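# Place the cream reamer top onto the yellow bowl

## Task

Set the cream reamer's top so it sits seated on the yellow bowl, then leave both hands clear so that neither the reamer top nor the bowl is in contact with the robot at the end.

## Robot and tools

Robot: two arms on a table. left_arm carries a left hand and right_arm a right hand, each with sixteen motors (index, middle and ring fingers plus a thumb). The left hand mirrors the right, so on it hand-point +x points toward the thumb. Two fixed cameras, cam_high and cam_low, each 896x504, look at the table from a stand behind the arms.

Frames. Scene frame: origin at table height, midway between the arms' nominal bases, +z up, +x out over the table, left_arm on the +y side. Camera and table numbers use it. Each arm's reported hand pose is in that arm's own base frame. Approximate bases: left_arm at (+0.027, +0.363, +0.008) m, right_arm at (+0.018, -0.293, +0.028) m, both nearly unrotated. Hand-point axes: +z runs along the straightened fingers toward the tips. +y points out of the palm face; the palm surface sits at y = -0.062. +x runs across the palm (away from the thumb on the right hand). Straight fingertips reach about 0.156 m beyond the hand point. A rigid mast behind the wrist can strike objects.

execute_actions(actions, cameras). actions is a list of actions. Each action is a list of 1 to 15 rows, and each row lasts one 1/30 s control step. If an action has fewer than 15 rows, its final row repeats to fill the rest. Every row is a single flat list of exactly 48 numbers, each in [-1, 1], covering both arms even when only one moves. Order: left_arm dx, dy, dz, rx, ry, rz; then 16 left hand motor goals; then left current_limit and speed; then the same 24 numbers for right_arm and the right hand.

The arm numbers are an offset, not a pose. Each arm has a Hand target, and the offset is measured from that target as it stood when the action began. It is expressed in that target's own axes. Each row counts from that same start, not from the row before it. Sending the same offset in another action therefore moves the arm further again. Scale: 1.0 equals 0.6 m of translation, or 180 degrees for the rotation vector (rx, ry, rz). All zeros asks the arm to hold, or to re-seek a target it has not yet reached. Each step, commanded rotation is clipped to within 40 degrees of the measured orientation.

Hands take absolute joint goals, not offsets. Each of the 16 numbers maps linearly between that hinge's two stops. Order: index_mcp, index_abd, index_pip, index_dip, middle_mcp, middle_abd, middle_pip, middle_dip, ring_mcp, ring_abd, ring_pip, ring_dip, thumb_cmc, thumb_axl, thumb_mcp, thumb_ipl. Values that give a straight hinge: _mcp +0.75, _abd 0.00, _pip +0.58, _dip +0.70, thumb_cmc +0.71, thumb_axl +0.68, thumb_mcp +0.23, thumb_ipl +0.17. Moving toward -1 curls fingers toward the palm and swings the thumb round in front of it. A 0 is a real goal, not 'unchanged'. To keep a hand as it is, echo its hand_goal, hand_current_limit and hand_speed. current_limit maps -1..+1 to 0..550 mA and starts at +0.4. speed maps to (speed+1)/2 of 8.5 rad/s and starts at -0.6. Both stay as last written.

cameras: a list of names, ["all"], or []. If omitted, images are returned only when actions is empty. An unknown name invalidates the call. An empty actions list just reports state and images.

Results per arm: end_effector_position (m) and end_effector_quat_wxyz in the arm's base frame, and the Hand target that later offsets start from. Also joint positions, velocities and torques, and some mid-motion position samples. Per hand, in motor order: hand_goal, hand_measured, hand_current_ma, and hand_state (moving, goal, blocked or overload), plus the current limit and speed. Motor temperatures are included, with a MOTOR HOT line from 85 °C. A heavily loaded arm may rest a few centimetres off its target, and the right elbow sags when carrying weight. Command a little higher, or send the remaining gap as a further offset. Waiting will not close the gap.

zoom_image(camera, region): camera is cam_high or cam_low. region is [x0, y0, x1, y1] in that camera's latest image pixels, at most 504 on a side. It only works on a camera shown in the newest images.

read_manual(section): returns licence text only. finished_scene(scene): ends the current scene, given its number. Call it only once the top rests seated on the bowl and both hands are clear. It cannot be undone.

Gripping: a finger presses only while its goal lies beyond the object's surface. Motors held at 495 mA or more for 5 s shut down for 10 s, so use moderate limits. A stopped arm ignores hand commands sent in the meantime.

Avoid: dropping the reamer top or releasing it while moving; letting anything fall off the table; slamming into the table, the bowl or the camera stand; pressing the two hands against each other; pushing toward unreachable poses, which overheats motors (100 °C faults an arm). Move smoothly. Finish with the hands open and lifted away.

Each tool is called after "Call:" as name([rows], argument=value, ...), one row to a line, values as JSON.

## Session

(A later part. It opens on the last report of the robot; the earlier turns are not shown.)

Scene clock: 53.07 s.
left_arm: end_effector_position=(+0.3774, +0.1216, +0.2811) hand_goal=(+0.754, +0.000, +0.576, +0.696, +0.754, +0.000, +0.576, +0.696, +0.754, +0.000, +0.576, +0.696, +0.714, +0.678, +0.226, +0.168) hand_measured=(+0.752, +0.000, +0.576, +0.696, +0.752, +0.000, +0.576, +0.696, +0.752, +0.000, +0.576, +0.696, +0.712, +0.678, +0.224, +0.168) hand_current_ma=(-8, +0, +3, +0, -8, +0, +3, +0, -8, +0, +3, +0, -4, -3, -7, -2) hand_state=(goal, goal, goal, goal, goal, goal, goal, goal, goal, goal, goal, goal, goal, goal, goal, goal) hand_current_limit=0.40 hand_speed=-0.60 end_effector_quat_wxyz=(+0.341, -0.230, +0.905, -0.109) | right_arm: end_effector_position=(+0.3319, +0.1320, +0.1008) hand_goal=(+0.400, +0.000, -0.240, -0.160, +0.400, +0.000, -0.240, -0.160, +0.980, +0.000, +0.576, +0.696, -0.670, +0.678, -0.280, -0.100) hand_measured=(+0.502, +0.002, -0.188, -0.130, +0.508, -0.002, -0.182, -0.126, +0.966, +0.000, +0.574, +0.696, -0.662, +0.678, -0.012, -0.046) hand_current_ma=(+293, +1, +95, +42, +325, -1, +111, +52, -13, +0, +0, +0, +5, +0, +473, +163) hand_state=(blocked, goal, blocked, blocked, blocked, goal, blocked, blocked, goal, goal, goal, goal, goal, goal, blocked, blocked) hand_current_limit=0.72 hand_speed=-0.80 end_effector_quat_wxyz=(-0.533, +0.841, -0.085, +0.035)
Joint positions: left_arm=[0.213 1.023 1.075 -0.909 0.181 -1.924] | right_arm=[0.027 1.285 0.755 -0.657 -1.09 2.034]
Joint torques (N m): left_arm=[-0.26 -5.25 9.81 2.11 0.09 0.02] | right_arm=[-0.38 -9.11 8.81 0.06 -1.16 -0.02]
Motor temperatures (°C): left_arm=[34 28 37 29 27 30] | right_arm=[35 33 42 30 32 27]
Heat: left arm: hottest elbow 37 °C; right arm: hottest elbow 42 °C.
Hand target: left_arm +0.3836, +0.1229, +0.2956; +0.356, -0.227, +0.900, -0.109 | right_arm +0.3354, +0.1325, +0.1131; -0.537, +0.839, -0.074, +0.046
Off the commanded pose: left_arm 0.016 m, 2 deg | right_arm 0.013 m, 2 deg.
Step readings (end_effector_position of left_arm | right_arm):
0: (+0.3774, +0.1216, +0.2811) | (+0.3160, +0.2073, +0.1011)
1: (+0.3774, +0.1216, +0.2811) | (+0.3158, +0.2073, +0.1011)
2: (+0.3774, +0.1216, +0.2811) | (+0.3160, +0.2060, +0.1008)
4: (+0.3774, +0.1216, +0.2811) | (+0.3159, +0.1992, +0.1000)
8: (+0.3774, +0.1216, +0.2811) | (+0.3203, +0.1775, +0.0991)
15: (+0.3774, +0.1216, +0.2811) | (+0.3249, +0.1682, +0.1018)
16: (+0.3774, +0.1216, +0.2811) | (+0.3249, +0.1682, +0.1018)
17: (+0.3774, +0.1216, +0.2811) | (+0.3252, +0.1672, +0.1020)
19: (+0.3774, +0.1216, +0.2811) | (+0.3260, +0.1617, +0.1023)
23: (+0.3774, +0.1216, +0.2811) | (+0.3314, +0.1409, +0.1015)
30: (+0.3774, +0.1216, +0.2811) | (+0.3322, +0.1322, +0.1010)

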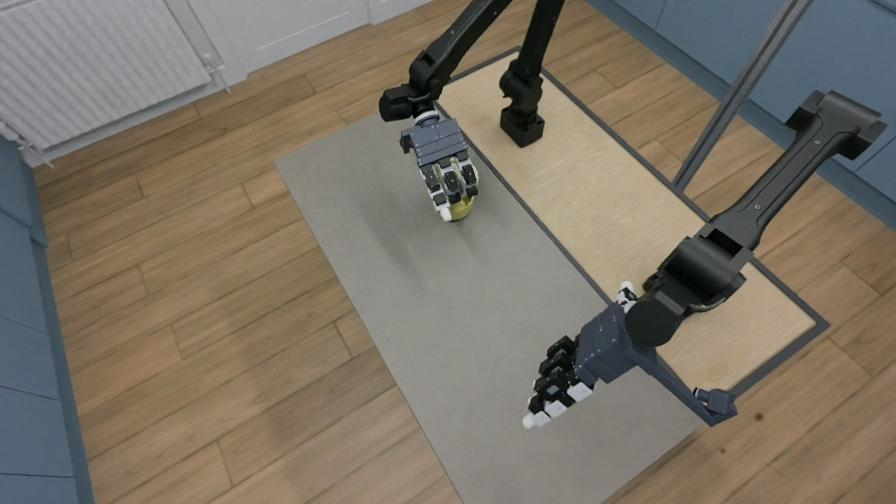

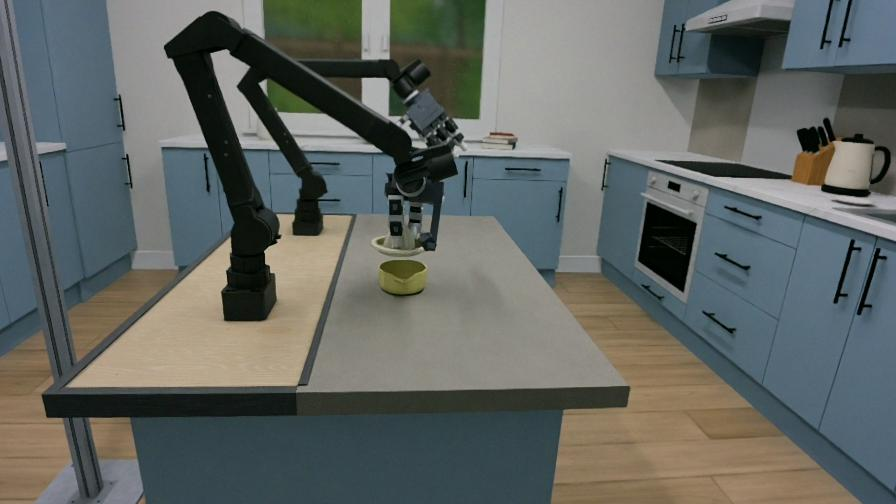

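Call:
execute_actions([
  [[0,0,0,0,0,0,0.754,0,0.576,0.696,0.754,0,0.576,0.696,0.754,0,0.576,0.696,0.714,0.678,0.226,0.168,0.4,-0.6,0.0131,0.0292,0.0162,0.008,0.0131,-0.028,0.4,0,-0.24,-0.16,0.4,0,-0.24,-0.16,0.98,0,0.576,0.696,-0.67,0.678,-0.28,-0.1,0.72,-0.8]],
], cameras=["all"])

Call:
zoom_image(camera="cam_low", region=[365, 220, 441, 300])

Call:
zoom_image(camera="cam_high", region=[410, 150, 490, 230])

Scene clock: 57.97 s.
left_arm: end_effector_position=(+0.3774, +0.1216, +0.2811) hand_goal=(+0.754, +0.000, +0.576, +0.696, +0.754, +0.000, +0.576, +0.696, +0.754, +0.000, +0.576, +0.696, +0.714, +0.678, +0.226, +0.168) hand_measured=(+0.752, +0.000, +0.576, +0.696, +0.752, +0.000, +0.576, +0.696, +0.752, +0.000, +0.576, +0.696, +0.712, +0.678, +0.224, +0.168) hand_current_ma=(-8, +0, +3, +0, -8, +0, +3, +0, -8, +0, +3, +0, -4, -3, -7, -2) hand_state=(goal, goal, goal, goal, goal, goal, goal, goal, goal, goal, goal, goal, goal, goal, goal, goal) hand_current_limit=0.40 hand_speed=-0.60 end_effector_quat_wxyz=(+0.341, -0.230, +0.905, -0.109) | right_arm: end_effector_position=(+0.3361, +0.1327, +0.0833) hand_goal=(+0.400, +0.000, -0.240, -0.160, +0.400, +0.000, -0.240, -0.160, +0.980, +0.000, +0.576, +0.696, -0.670, +0.678, -0.280, -0.100) hand_measured=(+0.502, +0.002, -0.188, -0.130, +0.508, -0.002, -0.182, -0.126, +0.966, +0.000, +0.574, +0.696, -0.662, +0.678, -0.012, -0.046) hand_current_ma=(+293, +1, +95, +42, +325, -1, +111, +52, -13, +0, +0, +0, +5, +0, +473, +163) hand_state=(blocked, goal, blocked, blocked, blocked, goal, blocked, blocked, goal, goal, goal, goal, goal, goal, blocked, blocked) hand_current_limit=0.72 hand_speed=-0.80 end_effector_quat_wxyz=(-0.539, +0.837, -0.058, +0.069)
Joint positions: left_arm=[0.213 1.023 1.075 -0.909 0.181 -1.924] | right_arm=[0.027 1.284 0.69 -0.516 -1.096 2.022]
Joint torques (N m): left_arm=[-0.21 -5.19 9.83 2.11 0.09 0.02] | right_arm=[-0.26 -8.88 7.99 1.09 -1.15 0.02]
Heat: left arm: hottest elbow 37 °C; right arm: hottest elbow 42 °C.
Hand target: left_arm +0.3836, +0.1229, +0.2956; +0.356, -0.227, +0.900, -0.109 | right_arm +0.3432, +0.1326, +0.0930; -0.543, +0.834, -0.048, +0.088
Off the commanded pose: left_arm 0.016 m, 2 deg | right_arm 0.012 m, 3 deg.
Step readings (end_effector_position of left_arm | right_arm):
0: (+0.3774, +0.1216, +0.2811) | (+0.3319, +0.1320, +0.1008)
1: (+0.3774, +0.1216, +0.2811) | (+0.3319, +0.1320, +0.1008)
2: (+0.3774, +0.1216, +0.2811) | (+0.3319, +0.1322, +0.1001)
4: (+0.3774, +0.1216, +0.2811) | (+0.3336, +0.1327, +0.0965)
8: (+0.3774, +0.1216, +0.2811) | (+0.3324, +0.1325, +0.0866)
15: (+0.3774, +0.1216, +0.2811) | (+0.3345, +0.1326, +0.0829)

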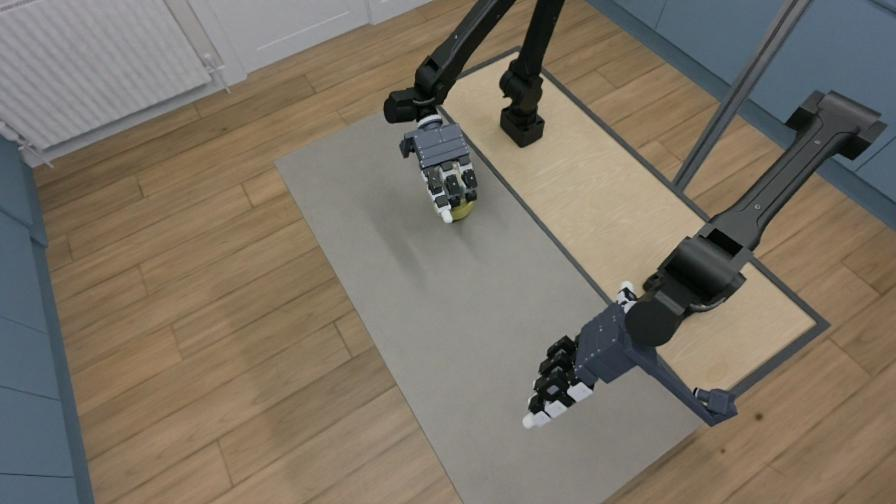

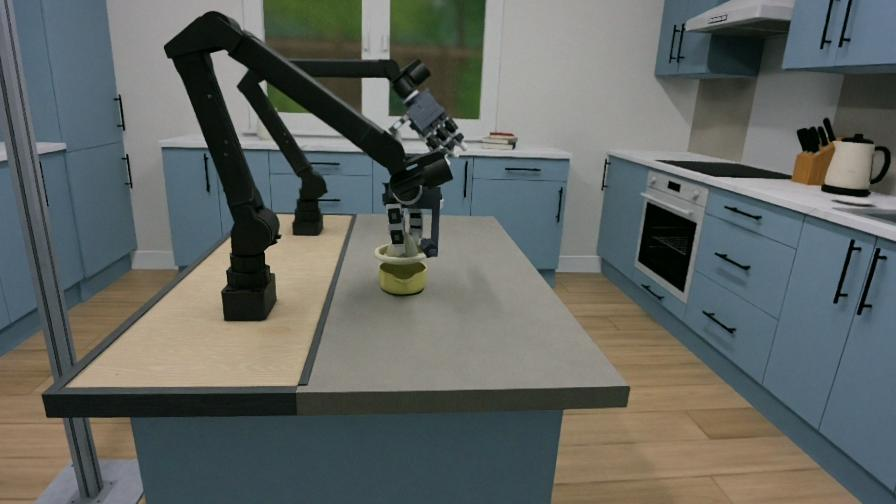

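Scaled by 6.300.

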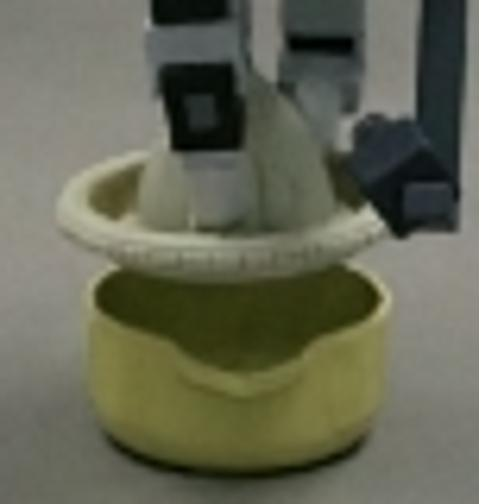

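Scaled by 6.300.

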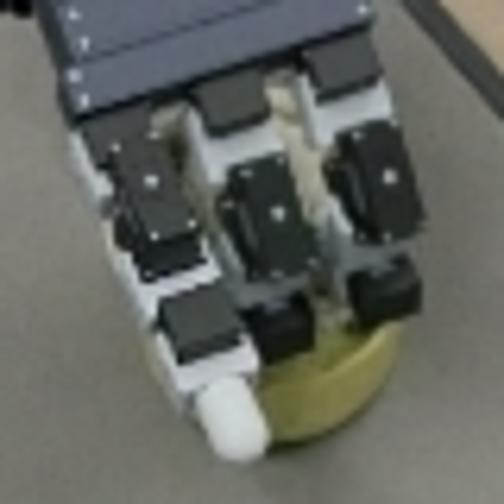

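Call:
zoom_image(camera="cam_low", region=[370, 236, 434, 276])

Scaled by 7.875.

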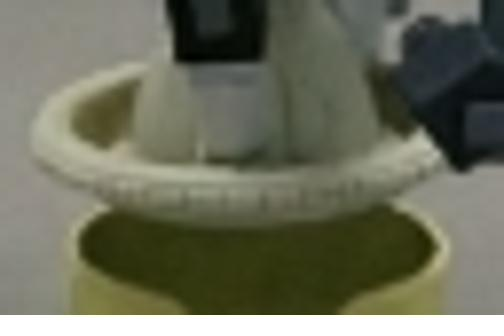

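Call:
execute_actions([
  [[0,0,0,0,0,0,0.754,0,0.576,0.696,0.754,0,0.576,0.696,0.754,0,0.576,0.696,0.714,0.678,0.226,0.168,0.4,-0.6,0.0098,0.0295,0.0157,0,0,0,0.4,0,-0.24,-0.16,0.4,0,-0.24,-0.16,0.98,0,0.576,0.696,-0.67,0.678,-0.28,-0.1,0.72,-0.8]],
], cameras=["all"])

Call:
zoom_image(camera="cam_low", region=[370, 236, 434, 300])

Call:
zoom_image(camera="cam_high", region=[420, 160, 490, 230])

Scene clock: 60.77 s.
left_arm: end_effector_position=(+0.3774, +0.1216, +0.2811) hand_goal=(+0.754, +0.000, +0.576, +0.696, +0.754, +0.000, +0.576, +0.696, +0.754, +0.000, +0.576, +0.696, +0.714, +0.678, +0.226, +0.168) hand_measured=(+0.752, +0.000, +0.576, +0.696, +0.752, +0.000, +0.576, +0.696, +0.752, +0.000, +0.576, +0.696, +0.712, +0.678, +0.224, +0.168) hand_current_ma=(-8, +0, +3, +0, -8, +0, +3, +0, -8, +0, +3, +0, -4, -3, -7, -2) hand_state=(goal, goal, goal, goal, goal, goal, goal, goal, goal, goal, goal, goal, goal, goal, goal, goal) hand_current_limit=0.40 hand_speed=-0.60 end_effector_quat_wxyz=(+0.341, -0.230, +0.905, -0.109) | right_arm: end_effector_position=(+0.3443, +0.1330, +0.0720) hand_goal=(+0.400, +0.000, -0.240, -0.160, +0.400, +0.000, -0.240, -0.160, +0.980, +0.000, +0.576, +0.696, -0.670, +0.678, -0.280, -0.100) hand_measured=(+0.502, +0.002, -0.188, -0.130, +0.508, -0.002, -0.182, -0.126, +0.966, +0.000, +0.574, +0.696, -0.662, +0.678, -0.012, -0.046) hand_current_ma=(+293, +1, +95, +42, +325, -1, +111, +52, -13, +0, +0, +0, +5, +0, +473, +163) hand_state=(blocked, goal, blocked, blocked, blocked, goal, blocked, blocked, goal, goal, goal, goal, goal, goal, blocked, blocked) hand_current_limit=0.72 hand_speed=-0.80 end_effector_quat_wxyz=(-0.540, +0.836, -0.051, +0.080)
Joint positions: left_arm=[0.213 1.023 1.075 -0.909 0.181 -1.924] | right_arm=[0.027 1.316 0.679 -0.446 -1.097 2.022]
Joint torques (N m): left_arm=[-0.21 -5.25 9.81 2.1 0.09 0.02] | right_arm=[-0.15 -7.06 8.16 1.48 -1.04 0.05]
Heat: left arm: hottest elbow 37 °C; right arm: hottest elbow 42 °C.
Hand target: left_arm +0.3836, +0.1229, +0.2956; +0.356, -0.227, +0.900, -0.109 | right_arm +0.3511, +0.1328, +0.0736; -0.543, +0.834, -0.048, +0.088
Off the commanded pose: left_arm 0.016 m, 2 deg | right_arm 0.007 m, 1 deg.
Step readings (end_effector_position of left_arm | right_arm):
0: (+0.3774, +0.1216, +0.2811) | (+0.3361, +0.1327, +0.0833)
1: (+0.3774, +0.1216, +0.2811) | (+0.3362, +0.1327, +0.0833)
2: (+0.3774, +0.1216, +0.2811) | (+0.3370, +0.1328, +0.0832)
4: (+0.3774, +0.1216, +0.2811) | (+0.3397, +0.1329, +0.0824)
8: (+0.3774, +0.1216, +0.2811) | (+0.3440, +0.1330, +0.0781)
15: (+0.3774, +0.1216, +0.2811) | (+0.3439, +0.1330, +0.0720)

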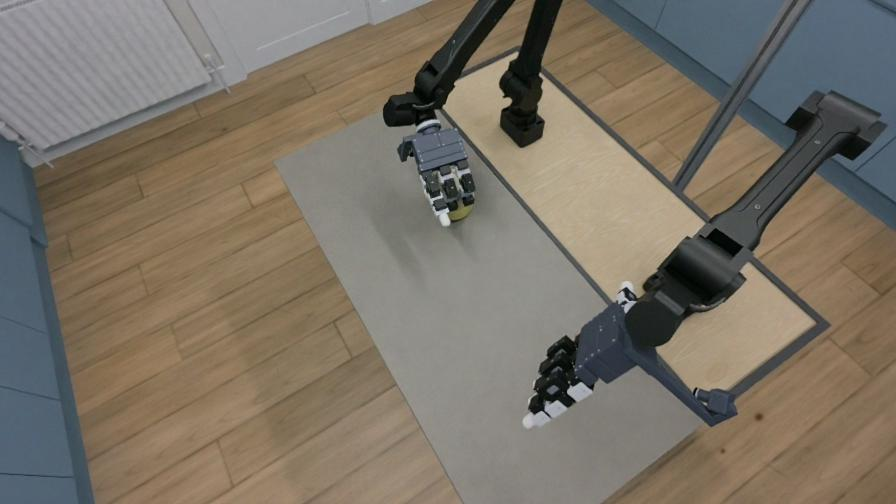

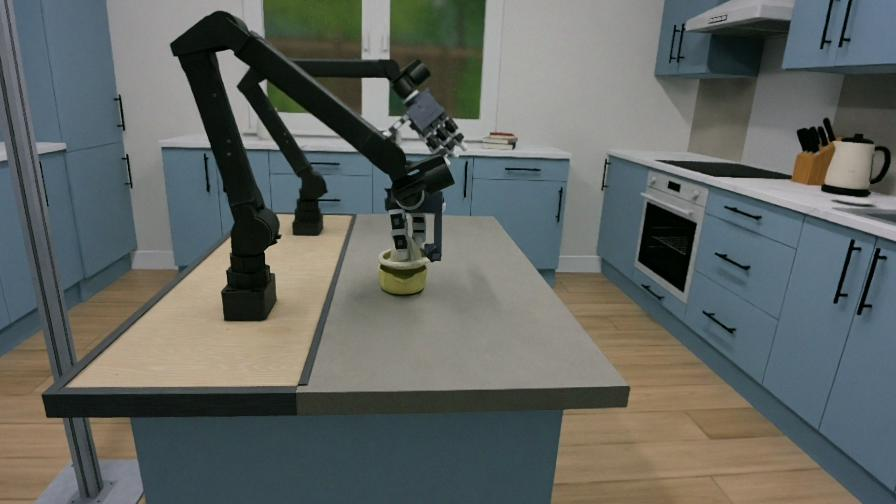

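Scaled by 7.875.

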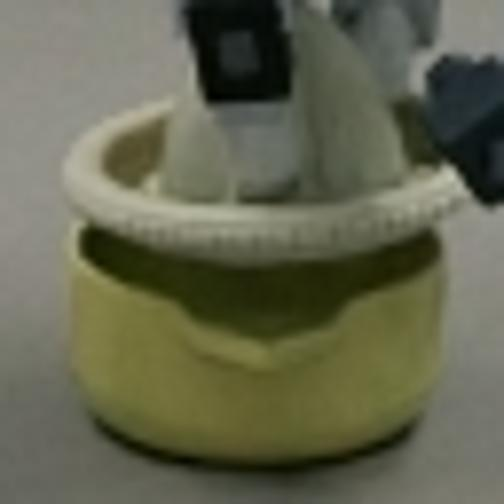

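Scaled by 7.200.

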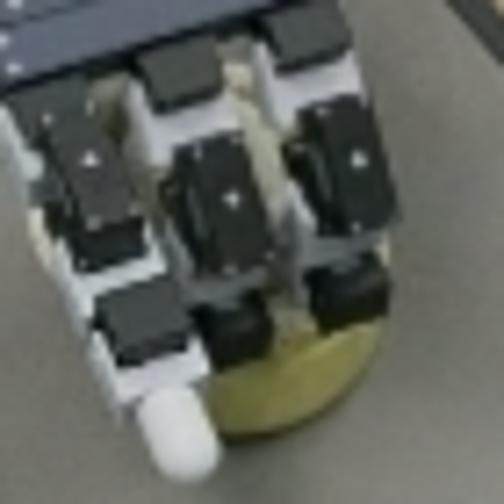

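Call:
zoom_image(camera="cam_high", region=[436, 180, 480, 224])

Scaled by 11.455.

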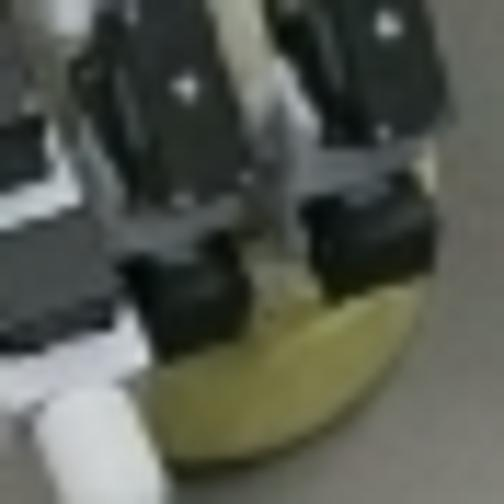

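Call:
execute_actions([
  [[0,0,0,0,0,0,0.754,0,0.576,0.696,0.754,0,0.576,0.696,0.754,0,0.576,0.696,0.714,0.678,0.226,0.168,0.4,-0.6,-0.0071,0.0173,0.0104,0,0,0,0.4,0,-0.24,-0.16,0.4,0,-0.24,-0.16,0.98,0,0.576,0.696,-0.67,0.678,-0.28,-0.1,0.72,-0.8]],
], cameras=["all"])

Call:
zoom_image(camera="cam_low", region=[370, 236, 434, 300])

Call:
zoom_image(camera="cam_high", region=[420, 160, 490, 230])

Scene clock: 66.13 s.
left_arm: end_effector_position=(+0.3774, +0.1216, +0.2811) hand_goal=(+0.754, +0.000, +0.576, +0.696, +0.754, +0.000, +0.576, +0.696, +0.754, +0.000, +0.576, +0.696, +0.714, +0.678, +0.226, +0.168) hand_measured=(+0.752, +0.000, +0.576, +0.696, +0.752, +0.000, +0.576, +0.696, +0.752, +0.000, +0.576, +0.696, +0.712, +0.678, +0.224, +0.168) hand_current_ma=(-8, +0, +3, +0, -8, +0, +3, +0, -8, +0, +3, +0, -4, -3, -7, -2) hand_state=(goal, goal, goal, goal, goal, goal, goal, goal, goal, goal, goal, goal, goal, goal, goal, goal) hand_current_limit=0.40 hand_speed=-0.60 end_effector_quat_wxyz=(+0.341, -0.230, +0.905, -0.109) | right_arm: end_effector_position=(+0.3431, +0.1331, +0.0601) hand_goal=(+0.400, +0.000, -0.240, -0.160, +0.400, +0.000, -0.240, -0.160, +0.980, +0.000, +0.576, +0.696, -0.670, +0.678, -0.280, -0.100) hand_measured=(+0.502, +0.002, -0.188, -0.130, +0.508, -0.002, -0.182, -0.126, +0.966, +0.000, +0.574, +0.696, -0.662, +0.678, -0.012, -0.046) hand_current_ma=(+293, +1, +95, +42, +325, -1, +111, +52, -13, +0, +0, +0, +5, +0, +473, +163) hand_state=(blocked, goal, blocked, blocked, blocked, goal, blocked, blocked, goal, goal, goal, goal, goal, goal, blocked, blocked) hand_current_limit=0.72 hand_speed=-0.80 end_effector_quat_wxyz=(-0.541, +0.835, -0.050, +0.084)
Joint positions: left_arm=[0.213 1.023 1.075 -0.909 0.181 -1.924] | right_arm=[0.027 1.334 0.653 -0.391 -1.097 2.025]
Joint torques (N m): left_arm=[-0.21 -5.13 9.78 2.1 0.09 0.02] | right_arm=[0.5 -7.65 7.88 1.36 -0.95 0.17]
Heat: left arm: hottest elbow 37 °C; right arm: hottest elbow 43 °C.
Hand target: left_arm +0.3836, +0.1229, +0.2956; +0.356, -0.227, +0.900, -0.109 | right_arm +0.3484, +0.1350, +0.0613; -0.543, +0.834, -0.048, +0.088
Off the commanded pose: left_arm 0.016 m, 2 deg | right_arm 0.006 m, 1 deg.
Step readings (end_effector_position of left_arm | right_arm):
0: (+0.3774, +0.1216, +0.2811) | (+0.3443, +0.1330, +0.0720)
1: (+0.3774, +0.1216, +0.2811) | (+0.3444, +0.1330, +0.0721)
2: (+0.3774, +0.1216, +0.2811) | (+0.3449, +0.1330, +0.0718)
4: (+0.3774, +0.1216, +0.2811) | (+0.3457, +0.1331, +0.0701)
8: (+0.3774, +0.1216, +0.2811) | (+0.3437, +0.1330, +0.0635)
15: (+0.3774, +0.1216, +0.2811) | (+0.3428, +0.1331, +0.0600)

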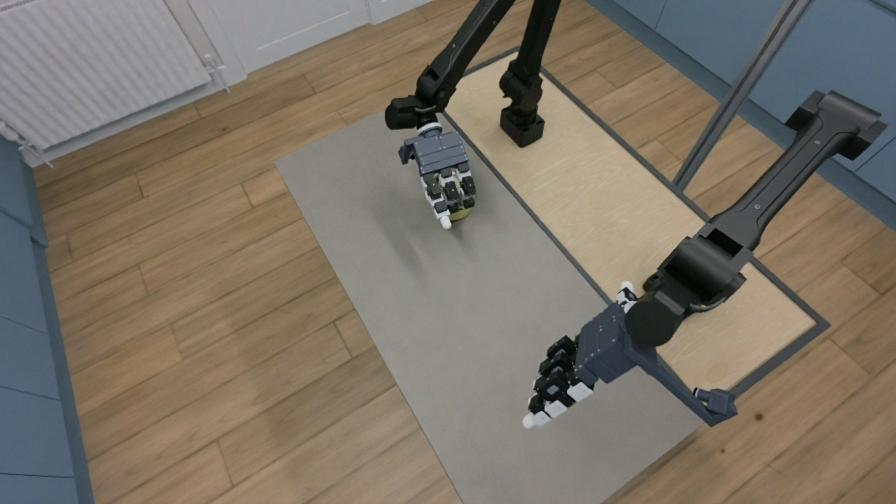

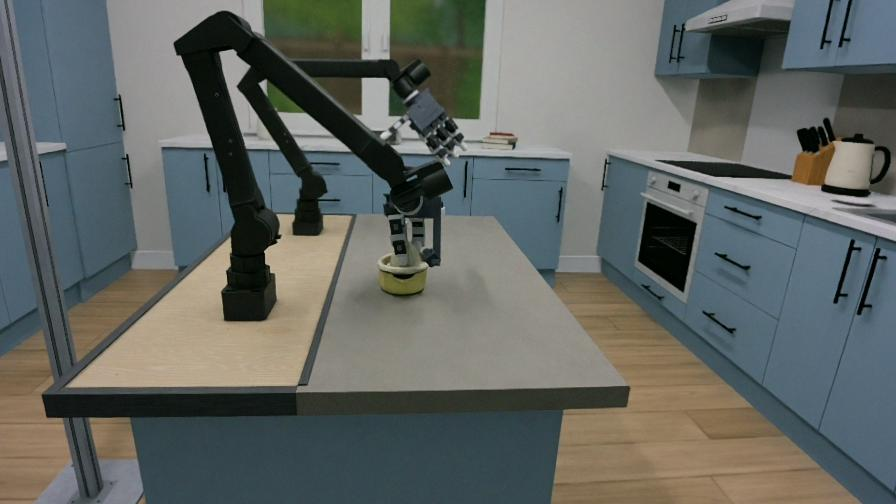

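Scaled by 7.875.

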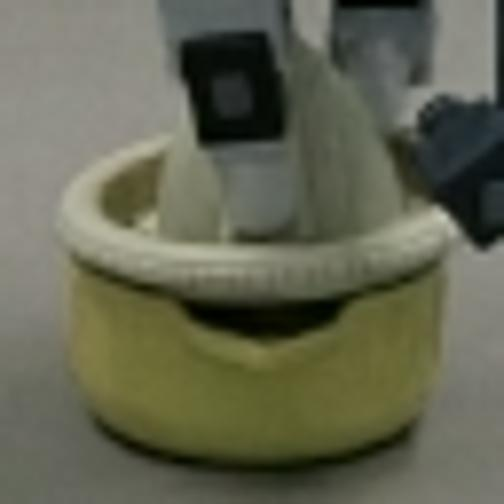

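Scaled by 7.200.

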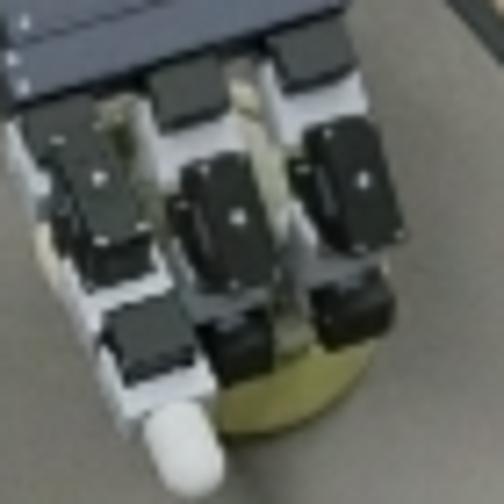

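Call:
zoom_image(camera="cam_high", region=[420, 176, 450, 206])

Call:
zoom_image(camera="cam_high", region=[450, 180, 480, 220])

Call:
zoom_image(camera="cam_low", region=[372, 250, 434, 286])

Scaled by 16.800.

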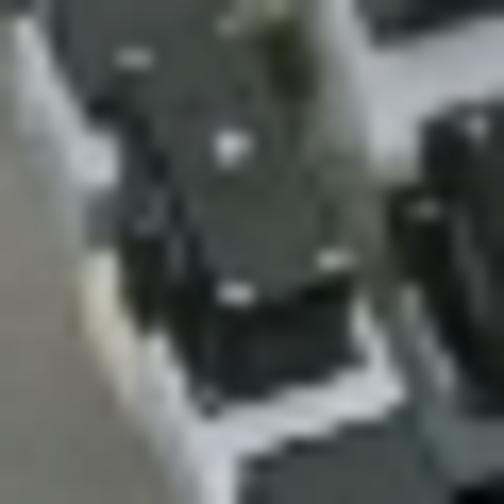

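Scaled by 12.600.

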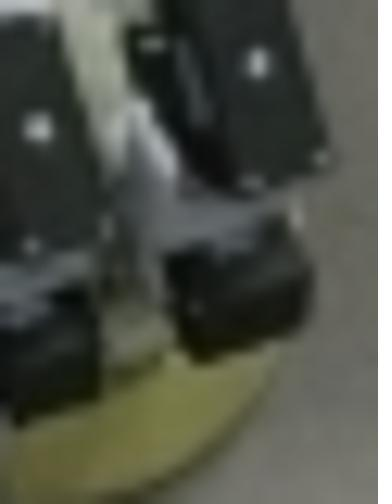

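Scaled by 8.129.

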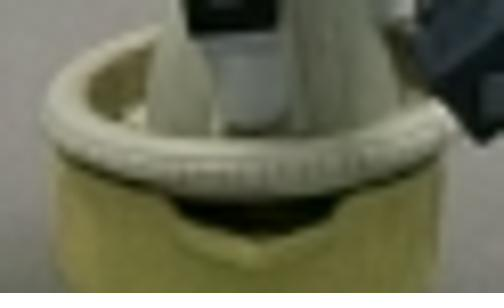

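Call:
execute_actions([
  [[0,0,0,0,0,0,0.754,0,0.576,0.696,0.754,0,0.576,0.696,0.754,0,0.576,0.696,0.714,0.678,0.226,0.168,0.4,-0.6,-0.0113,0.0033,0.0087,0,0,0,0.4,0,-0.24,-0.16,0.4,0,-0.24,-0.16,0.98,0,0.576,0.696,-0.67,0.678,-0.28,-0.1,0.72,-0.8]],
], cameras=["all"])

Call:
zoom_image(camera="cam_low", region=[372, 250, 434, 286])

Call:
zoom_image(camera="cam_high", region=[420, 176, 450, 206])

Scene clock: 69.93 s.
left_arm: end_effector_position=(+0.3774, +0.1216, +0.2811) hand_goal=(+0.754, +0.000, +0.576, +0.696, +0.754, +0.000, +0.576, +0.696, +0.754, +0.000, +0.576, +0.696, +0.714, +0.678, +0.226, +0.168) hand_measured=(+0.752, +0.000, +0.576, +0.696, +0.752, +0.000, +0.576, +0.696, +0.752, +0.000, +0.576, +0.696, +0.712, +0.678, +0.224, +0.168) hand_current_ma=(-8, +0, +3, +0, -8, +0, +3, +0, -8, +0, +3, +0, -4, -3, -7, -2) hand_state=(goal, goal, goal, goal, goal, goal, goal, goal, goal, goal, goal, goal, goal, goal, goal, goal) hand_current_limit=0.40 hand_speed=-0.60 end_effector_quat_wxyz=(+0.341, -0.230, +0.905, -0.109) | right_arm: end_effector_position=(+0.3412, +0.1360, +0.0555) hand_goal=(+0.400, +0.000, -0.240, -0.160, +0.400, +0.000, -0.240, -0.160, +0.980, +0.000, +0.576, +0.696, -0.670, +0.678, -0.280, -0.100) hand_measured=(+0.500, +0.002, -0.188, -0.130, +0.508, -0.002, -0.182, -0.126, +0.966, +0.000, +0.574, +0.696, -0.664, +0.678, -0.012, -0.046) hand_current_ma=(+284, +1, +95, +42, +325, -1, +111, +50, -13, +0, +0, +0, +5, +0, +473, +163) hand_state=(blocked, goal, blocked, blocked, blocked, goal, blocked, blocked, goal, goal, goal, goal, goal, goal, blocked, blocked) hand_current_limit=0.72 hand_speed=-0.80 end_effector_quat_wxyz=(-0.541, +0.835, -0.051, +0.087)
Joint positions: left_arm=[0.213 1.023 1.075 -0.909 0.181 -1.924] | right_arm=[0.036 1.334 0.634 -0.345 -1.09 2.053]
Joint torques (N m): left_arm=[-0.26 -5.19 9.8 2.1 0.09 0.02] | right_arm=[1.67 -8.29 7.13 1.17 -0.9 0.14]
Heat: left arm: hottest elbow 38 °C; right arm: hottest elbow 42 °C.
Hand target: left_arm +0.3836, +0.1229, +0.2956; +0.356, -0.227, +0.900, -0.109 | right_arm +0.3429, +0.1399, +0.0568; -0.543, +0.834, -0.048, +0.088
Off the commanded pose: left_arm 0.016 m, 2 deg | right_arm 0.005 m, 0 deg.
Step readings (end_effector_position of left_arm | right_arm):
0: (+0.3774, +0.1216, +0.2811) | (+0.3431, +0.1331, +0.0601)
1: (+0.3774, +0.1216, +0.2811) | (+0.3432, +0.1331, +0.0601)
2: (+0.3774, +0.1216, +0.2811) | (+0.3433, +0.1331, +0.0598)
4: (+0.3774, +0.1216, +0.2811) | (+0.3432, +0.1335, +0.0583)
8: (+0.3774, +0.1216, +0.2811) | (+0.3405, +0.1350, +0.0553)
15: (+0.3774, +0.1216, +0.2811) | (+0.3412, +0.1360, +0.0556)

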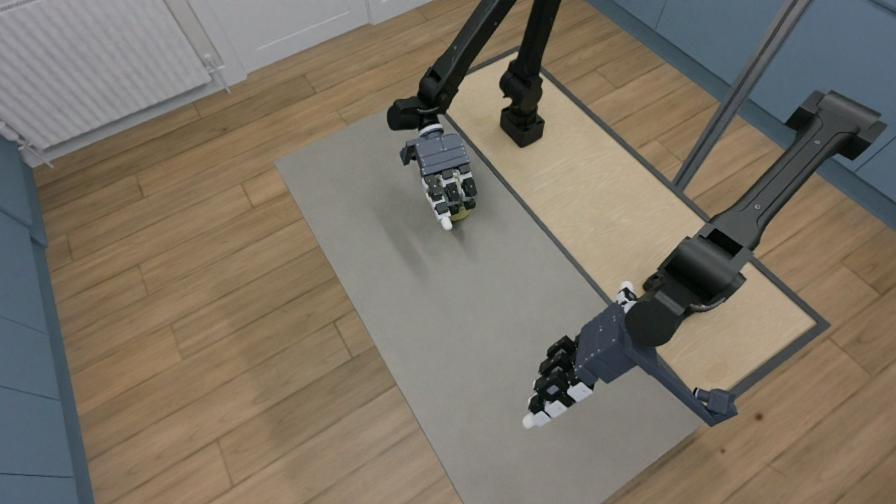

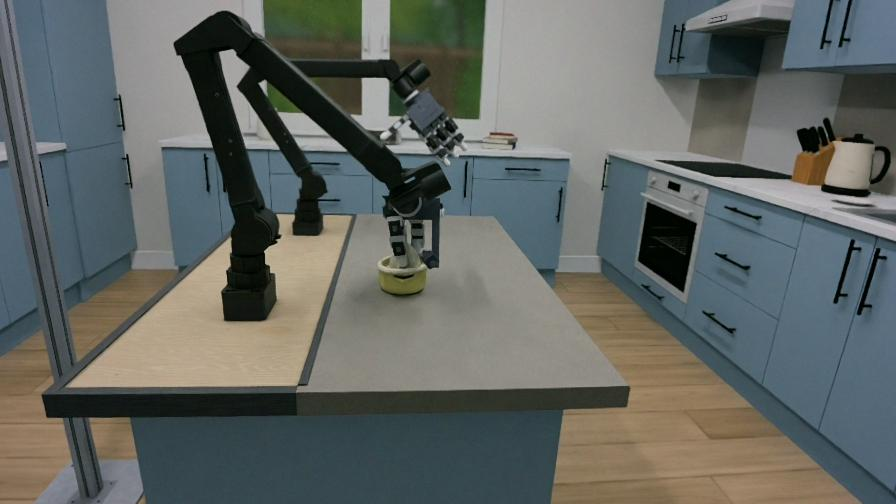

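Scaled by 8.129.

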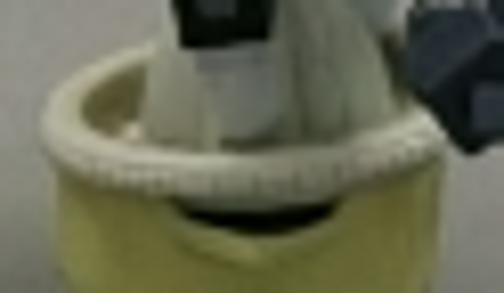

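Scaled by 16.800.

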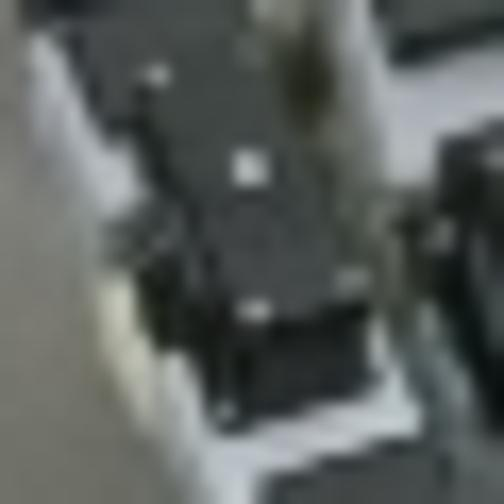

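Call:
execute_actions([
  [[0,0,0,0,0,0,0.754,0,0.576,0.696,0.754,0,0.576,0.696,0.754,0,0.576,0.696,0.714,0.678,0.226,0.168,0.4,-0.6,-0.0049,0.0155,0.0063,0,0,0,0.4,0,-0.24,-0.16,0.4,0,-0.24,-0.16,0.98,0,0.576,0.696,-0.67,0.678,-0.28,-0.1,0.72,-0.8]],
], cameras=["all"])

Call:
zoom_image(camera="cam_low", region=[372, 250, 434, 300])

Call:
zoom_image(camera="cam_high", region=[420, 176, 450, 206])

Scene clock: 72.13 s.
left_arm: end_effector_position=(+0.3774, +0.1216, +0.2811) hand_goal=(+0.754, +0.000, +0.576, +0.696, +0.754, +0.000, +0.576, +0.696, +0.754, +0.000, +0.576, +0.696, +0.714, +0.678, +0.226, +0.168) hand_measured=(+0.752, +0.000, +0.576, +0.696, +0.752, +0.000, +0.576, +0.696, +0.752, +0.000, +0.576, +0.696, +0.712, +0.678, +0.224, +0.168) hand_current_ma=(-8, +0, +3, +0, -8, +0, +3, +0, -8, +0, +3, +0, -4, -3, -7, -2) hand_state=(goal, goal, goal, goal, goal, goal, goal, goal, goal, goal, goal, goal, goal, goal, goal, goal) hand_current_limit=0.40 hand_speed=-0.60 end_effector_quat_wxyz=(+0.341, -0.230, +0.905, -0.109) | right_arm: end_effector_position=(+0.3436, +0.1375, +0.0554) hand_goal=(+0.400, +0.000, -0.240, -0.160, +0.400, +0.000, -0.240, -0.160, +0.980, +0.000, +0.576, +0.696, -0.670, +0.678, -0.280, -0.100) hand_measured=(+0.500, +0.002, -0.188, -0.132, +0.508, -0.002, -0.182, -0.126, +0.966, +0.000, +0.574, +0.696, -0.664, +0.678, -0.012, -0.046) hand_current_ma=(+284, +1, +95, +37, +325, -1, +111, +50, -13, +0, +0, +0, +4, +0, +473, +163) hand_state=(blocked, goal, blocked, blocked, blocked, goal, blocked, blocked, goal, goal, goal, goal, goal, goal, blocked, blocked) hand_current_limit=0.72 hand_speed=-0.80 end_effector_quat_wxyz=(-0.544, +0.832, -0.048, +0.094)
Joint positions: left_arm=[0.213 1.023 1.075 -0.909 0.181 -1.924] | right_arm=[0.037 1.334 0.626 -0.307 -1.095 2.068]
Joint torques (N m): left_arm=[-0.21 -5.13 9.8 2.11 0.09 0.02] | right_arm=[1.08 -5.42 6.58 1.26 -0.69 0.02]
Heat: left arm: hottest elbow 38 °C; right arm: hottest elbow 42 °C.
Hand target: left_arm +0.3836, +0.1229, +0.2956; +0.356, -0.227, +0.900, -0.109 | right_arm +0.3407, +0.1402, +0.0465; -0.543, +0.834, -0.048, +0.088
Off the commanded pose: left_arm 0.016 m, 2 deg | right_arm 0.010 m, 1 deg.
Step readings (end_effector_position of left_arm | right_arm):
0: (+0.3774, +0.1216, +0.2811) | (+0.3412, +0.1360, +0.0556)
1: (+0.3774, +0.1216, +0.2811) | (+0.3412, +0.1360, +0.0556)
2: (+0.3774, +0.1216, +0.2811) | (+0.3414, +0.1360, +0.0554)
4: (+0.3774, +0.1216, +0.2811) | (+0.3420, +0.1365, +0.0552)
8: (+0.3774, +0.1216, +0.2811) | (+0.3431, +0.1371, +0.0553)
15: (+0.3774, +0.1216, +0.2811) | (+0.3437, +0.1375, +0.0555)

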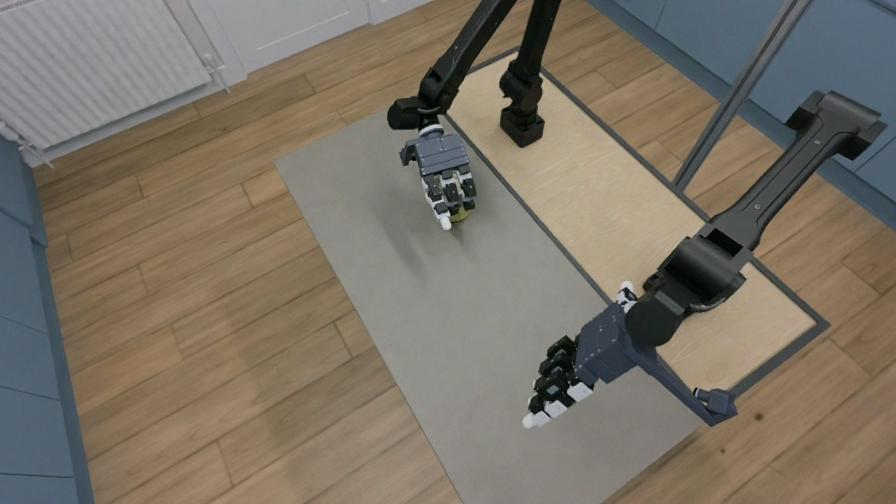

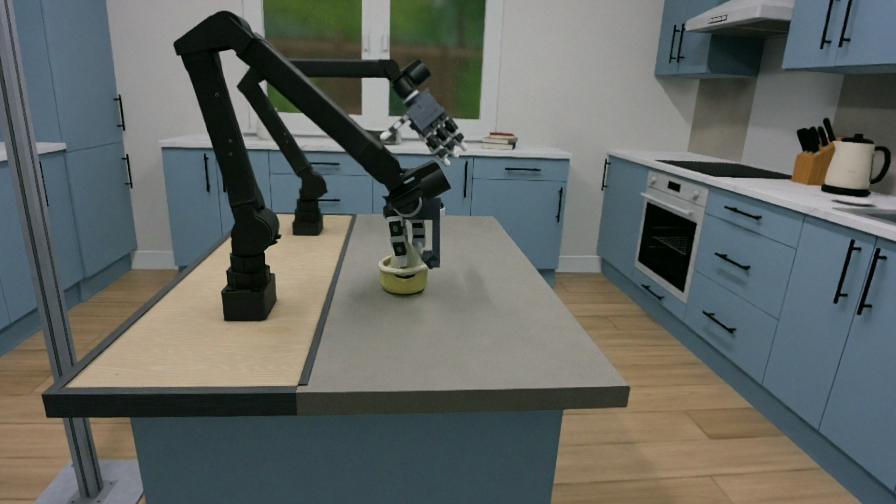

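Scaled by 8.129.

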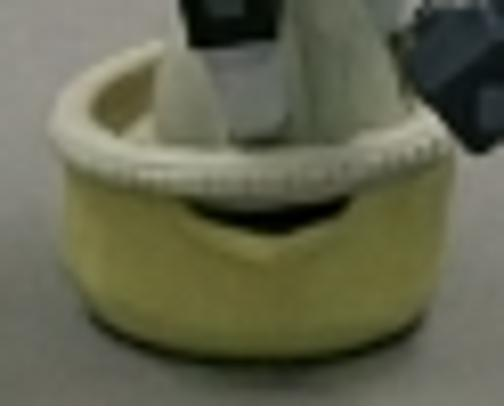

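Scaled by 16.800.

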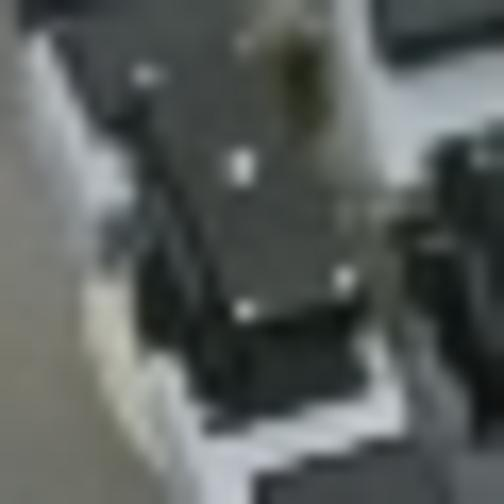

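Call:
execute_actions([
  [[0,0,0,0,0,0,0.754,0,0.576,0.696,0.754,0,0.576,0.696,0.754,0,0.576,0.696,0.714,0.678,0.226,0.168,0.4,-0.6,-0.0031,-0.0258,-0.0136,0,0,0,0.4,0,-0.24,-0.16,0.4,0,-0.24,-0.16,0.98,0,0.576,0.696,-0.67,0.678,-0.28,-0.1,0.72,-0.8]],
  [[0,0,0,0,0,0,0.754,0,0.576,0.696,0.754,0,0.576,0.696,0.754,0,0.576,0.696,0.714,0.678,0.226,0.168,0.4,-0.6,-0.0031,-0.0258,-0.0136,0,0,0,0.4,0,-0.24,-0.16,0.4,0,-0.24,-0.16,0.98,0,0.576,0.696,-0.67,0.678,-0.28,-0.1,0.72,-0.8]],
], cameras=["all"])

Call:
zoom_image(camera="cam_low", region=[370, 236, 434, 300])

Call:
zoom_image(camera="cam_high", region=[420, 170, 480, 230])

Scene clock: 76.87 s.
left_arm: end_effector_position=(+0.3774, +0.1216, +0.2811) hand_goal=(+0.754, +0.000, +0.576, +0.696, +0.754, +0.000, +0.576, +0.696, +0.754, +0.000, +0.576, +0.696, +0.714, +0.678, +0.226, +0.168) hand_measured=(+0.752, +0.000, +0.576, +0.696, +0.752, +0.000, +0.576, +0.696, +0.752, +0.000, +0.576, +0.696, +0.712, +0.678, +0.224, +0.168) hand_current_ma=(-8, +0, +3, +0, -8, +0, +3, +0, -8, +0, +3, +0, -4, -3, -7, -2) hand_state=(goal, goal, goal, goal, goal, goal, goal, goal, goal, goal, goal, goal, goal, goal, goal, goal) hand_current_limit=0.40 hand_speed=-0.60 end_effector_quat_wxyz=(+0.341, -0.230, +0.905, -0.109) | right_arm: end_effector_position=(+0.3268, +0.1362, +0.0679) hand_goal=(+0.400, +0.000, -0.240, -0.160, +0.400, +0.000, -0.240, -0.160, +0.980, +0.000, +0.576, +0.696, -0.670, +0.678, -0.280, -0.100) hand_measured=(+0.500, +0.002, -0.188, -0.132, +0.506, -0.002, -0.182, -0.128, +0.966, +0.000, +0.574, +0.696, -0.664, +0.680, -0.012, -0.046) hand_current_ma=(+283, +1, +95, +36, +309, -1, +111, +47, -13, +0, +0, +0, +4, +1, +473, +164) hand_state=(blocked, goal, blocked, blocked, blocked, goal, blocked, blocked, goal, goal, goal, goal, goal, goal, blocked, blocked) hand_current_limit=0.72 hand_speed=-0.80 end_effector_quat_wxyz=(-0.541, +0.835, -0.060, +0.077)
Joint positions: left_arm=[0.213 1.023 1.075 -0.909 0.181 -1.924] | right_arm=[0.037 1.275 0.626 -0.407 -1.09 2.068]
Joint torques (N m): left_arm=[-0.21 -5.13 9.81 2.1 0.09 0.02] | right_arm=[0.38 -8.06 8.88 0.1 -0.93 0.01]
Heat: left arm: hottest elbow 38 °C; right arm: hottest elbow 42 °C.
Hand target: left_arm +0.3836, +0.1229, +0.2956; +0.356, -0.227, +0.900, -0.109 | right_arm +0.3335, +0.1387, +0.0809; -0.543, +0.834, -0.048, +0.088
Off the commanded pose: left_arm 0.016 m, 2 deg | right_arm 0.015 m, 2 deg.
Step readings (end_effector_position of left_arm | right_arm):
0: (+0.3774, +0.1216, +0.2811) | (+0.3437, +0.1375, +0.0554)
1: (+0.3774, +0.1216, +0.2811) | (+0.3437, +0.1375, +0.0554)
2: (+0.3774, +0.1216, +0.2811) | (+0.3437, +0.1375, +0.0554)
4: (+0.3774, +0.1216, +0.2811) | (+0.3431, +0.1375, +0.0557)
8: (+0.3774, +0.1216, +0.2811) | (+0.3399, +0.1370, +0.0558)
15: (+0.3774, +0.1216, +0.2811) | (+0.3379, +0.1368, +0.0559)
16: (+0.3774, +0.1216, +0.2811) | (+0.3378, +0.1368, +0.0559)
17: (+0.3774, +0.1216, +0.2811) | (+0.3369, +0.1366, +0.0561)
19: (+0.3774, +0.1216, +0.2811) | (+0.3334, +0.1364, +0.0577)
23: (+0.3774, +0.1216, +0.2811) | (+0.3296, +0.1363, +0.0645)
30: (+0.3774, +0.1216, +0.2811) | (+0.3273, +0.1362, +0.0680)

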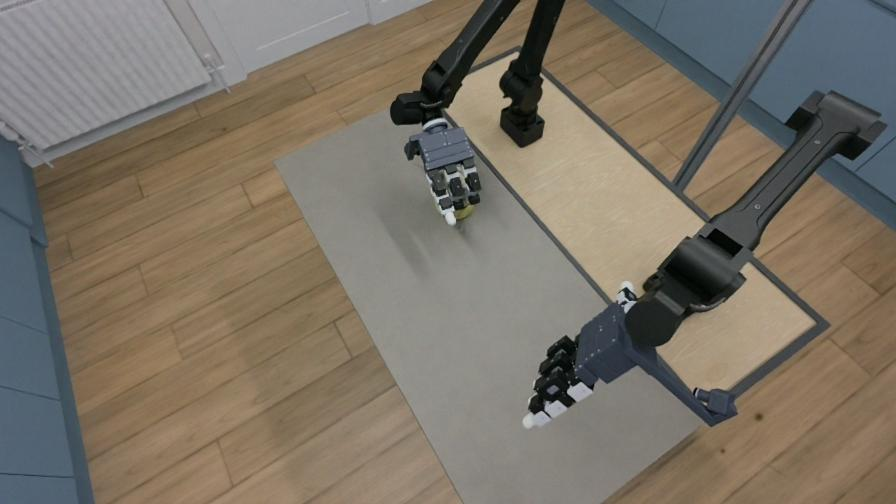

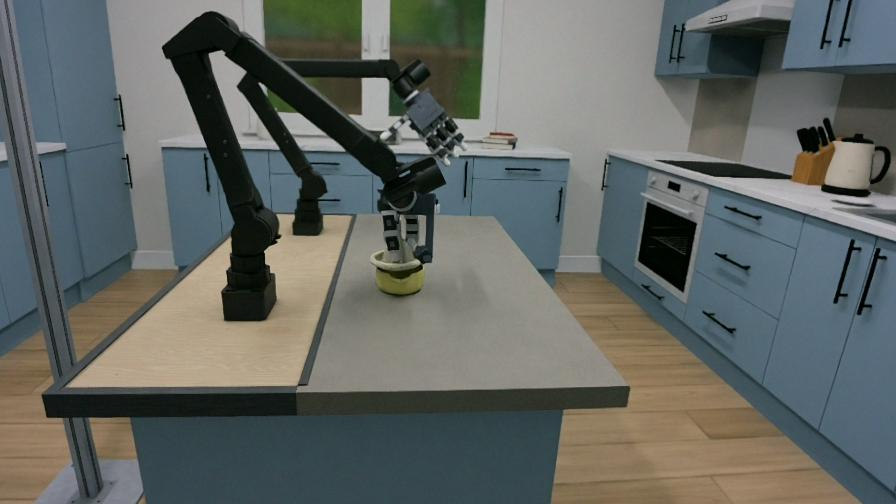

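Scaled by 7.875.

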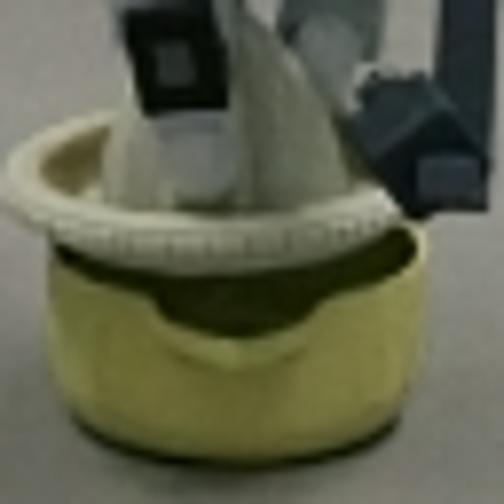

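Scaled by 8.400.

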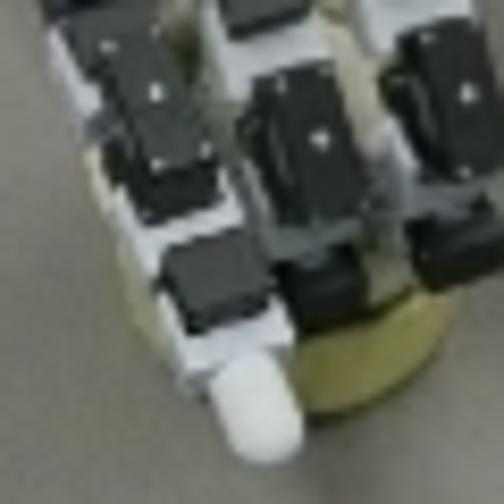

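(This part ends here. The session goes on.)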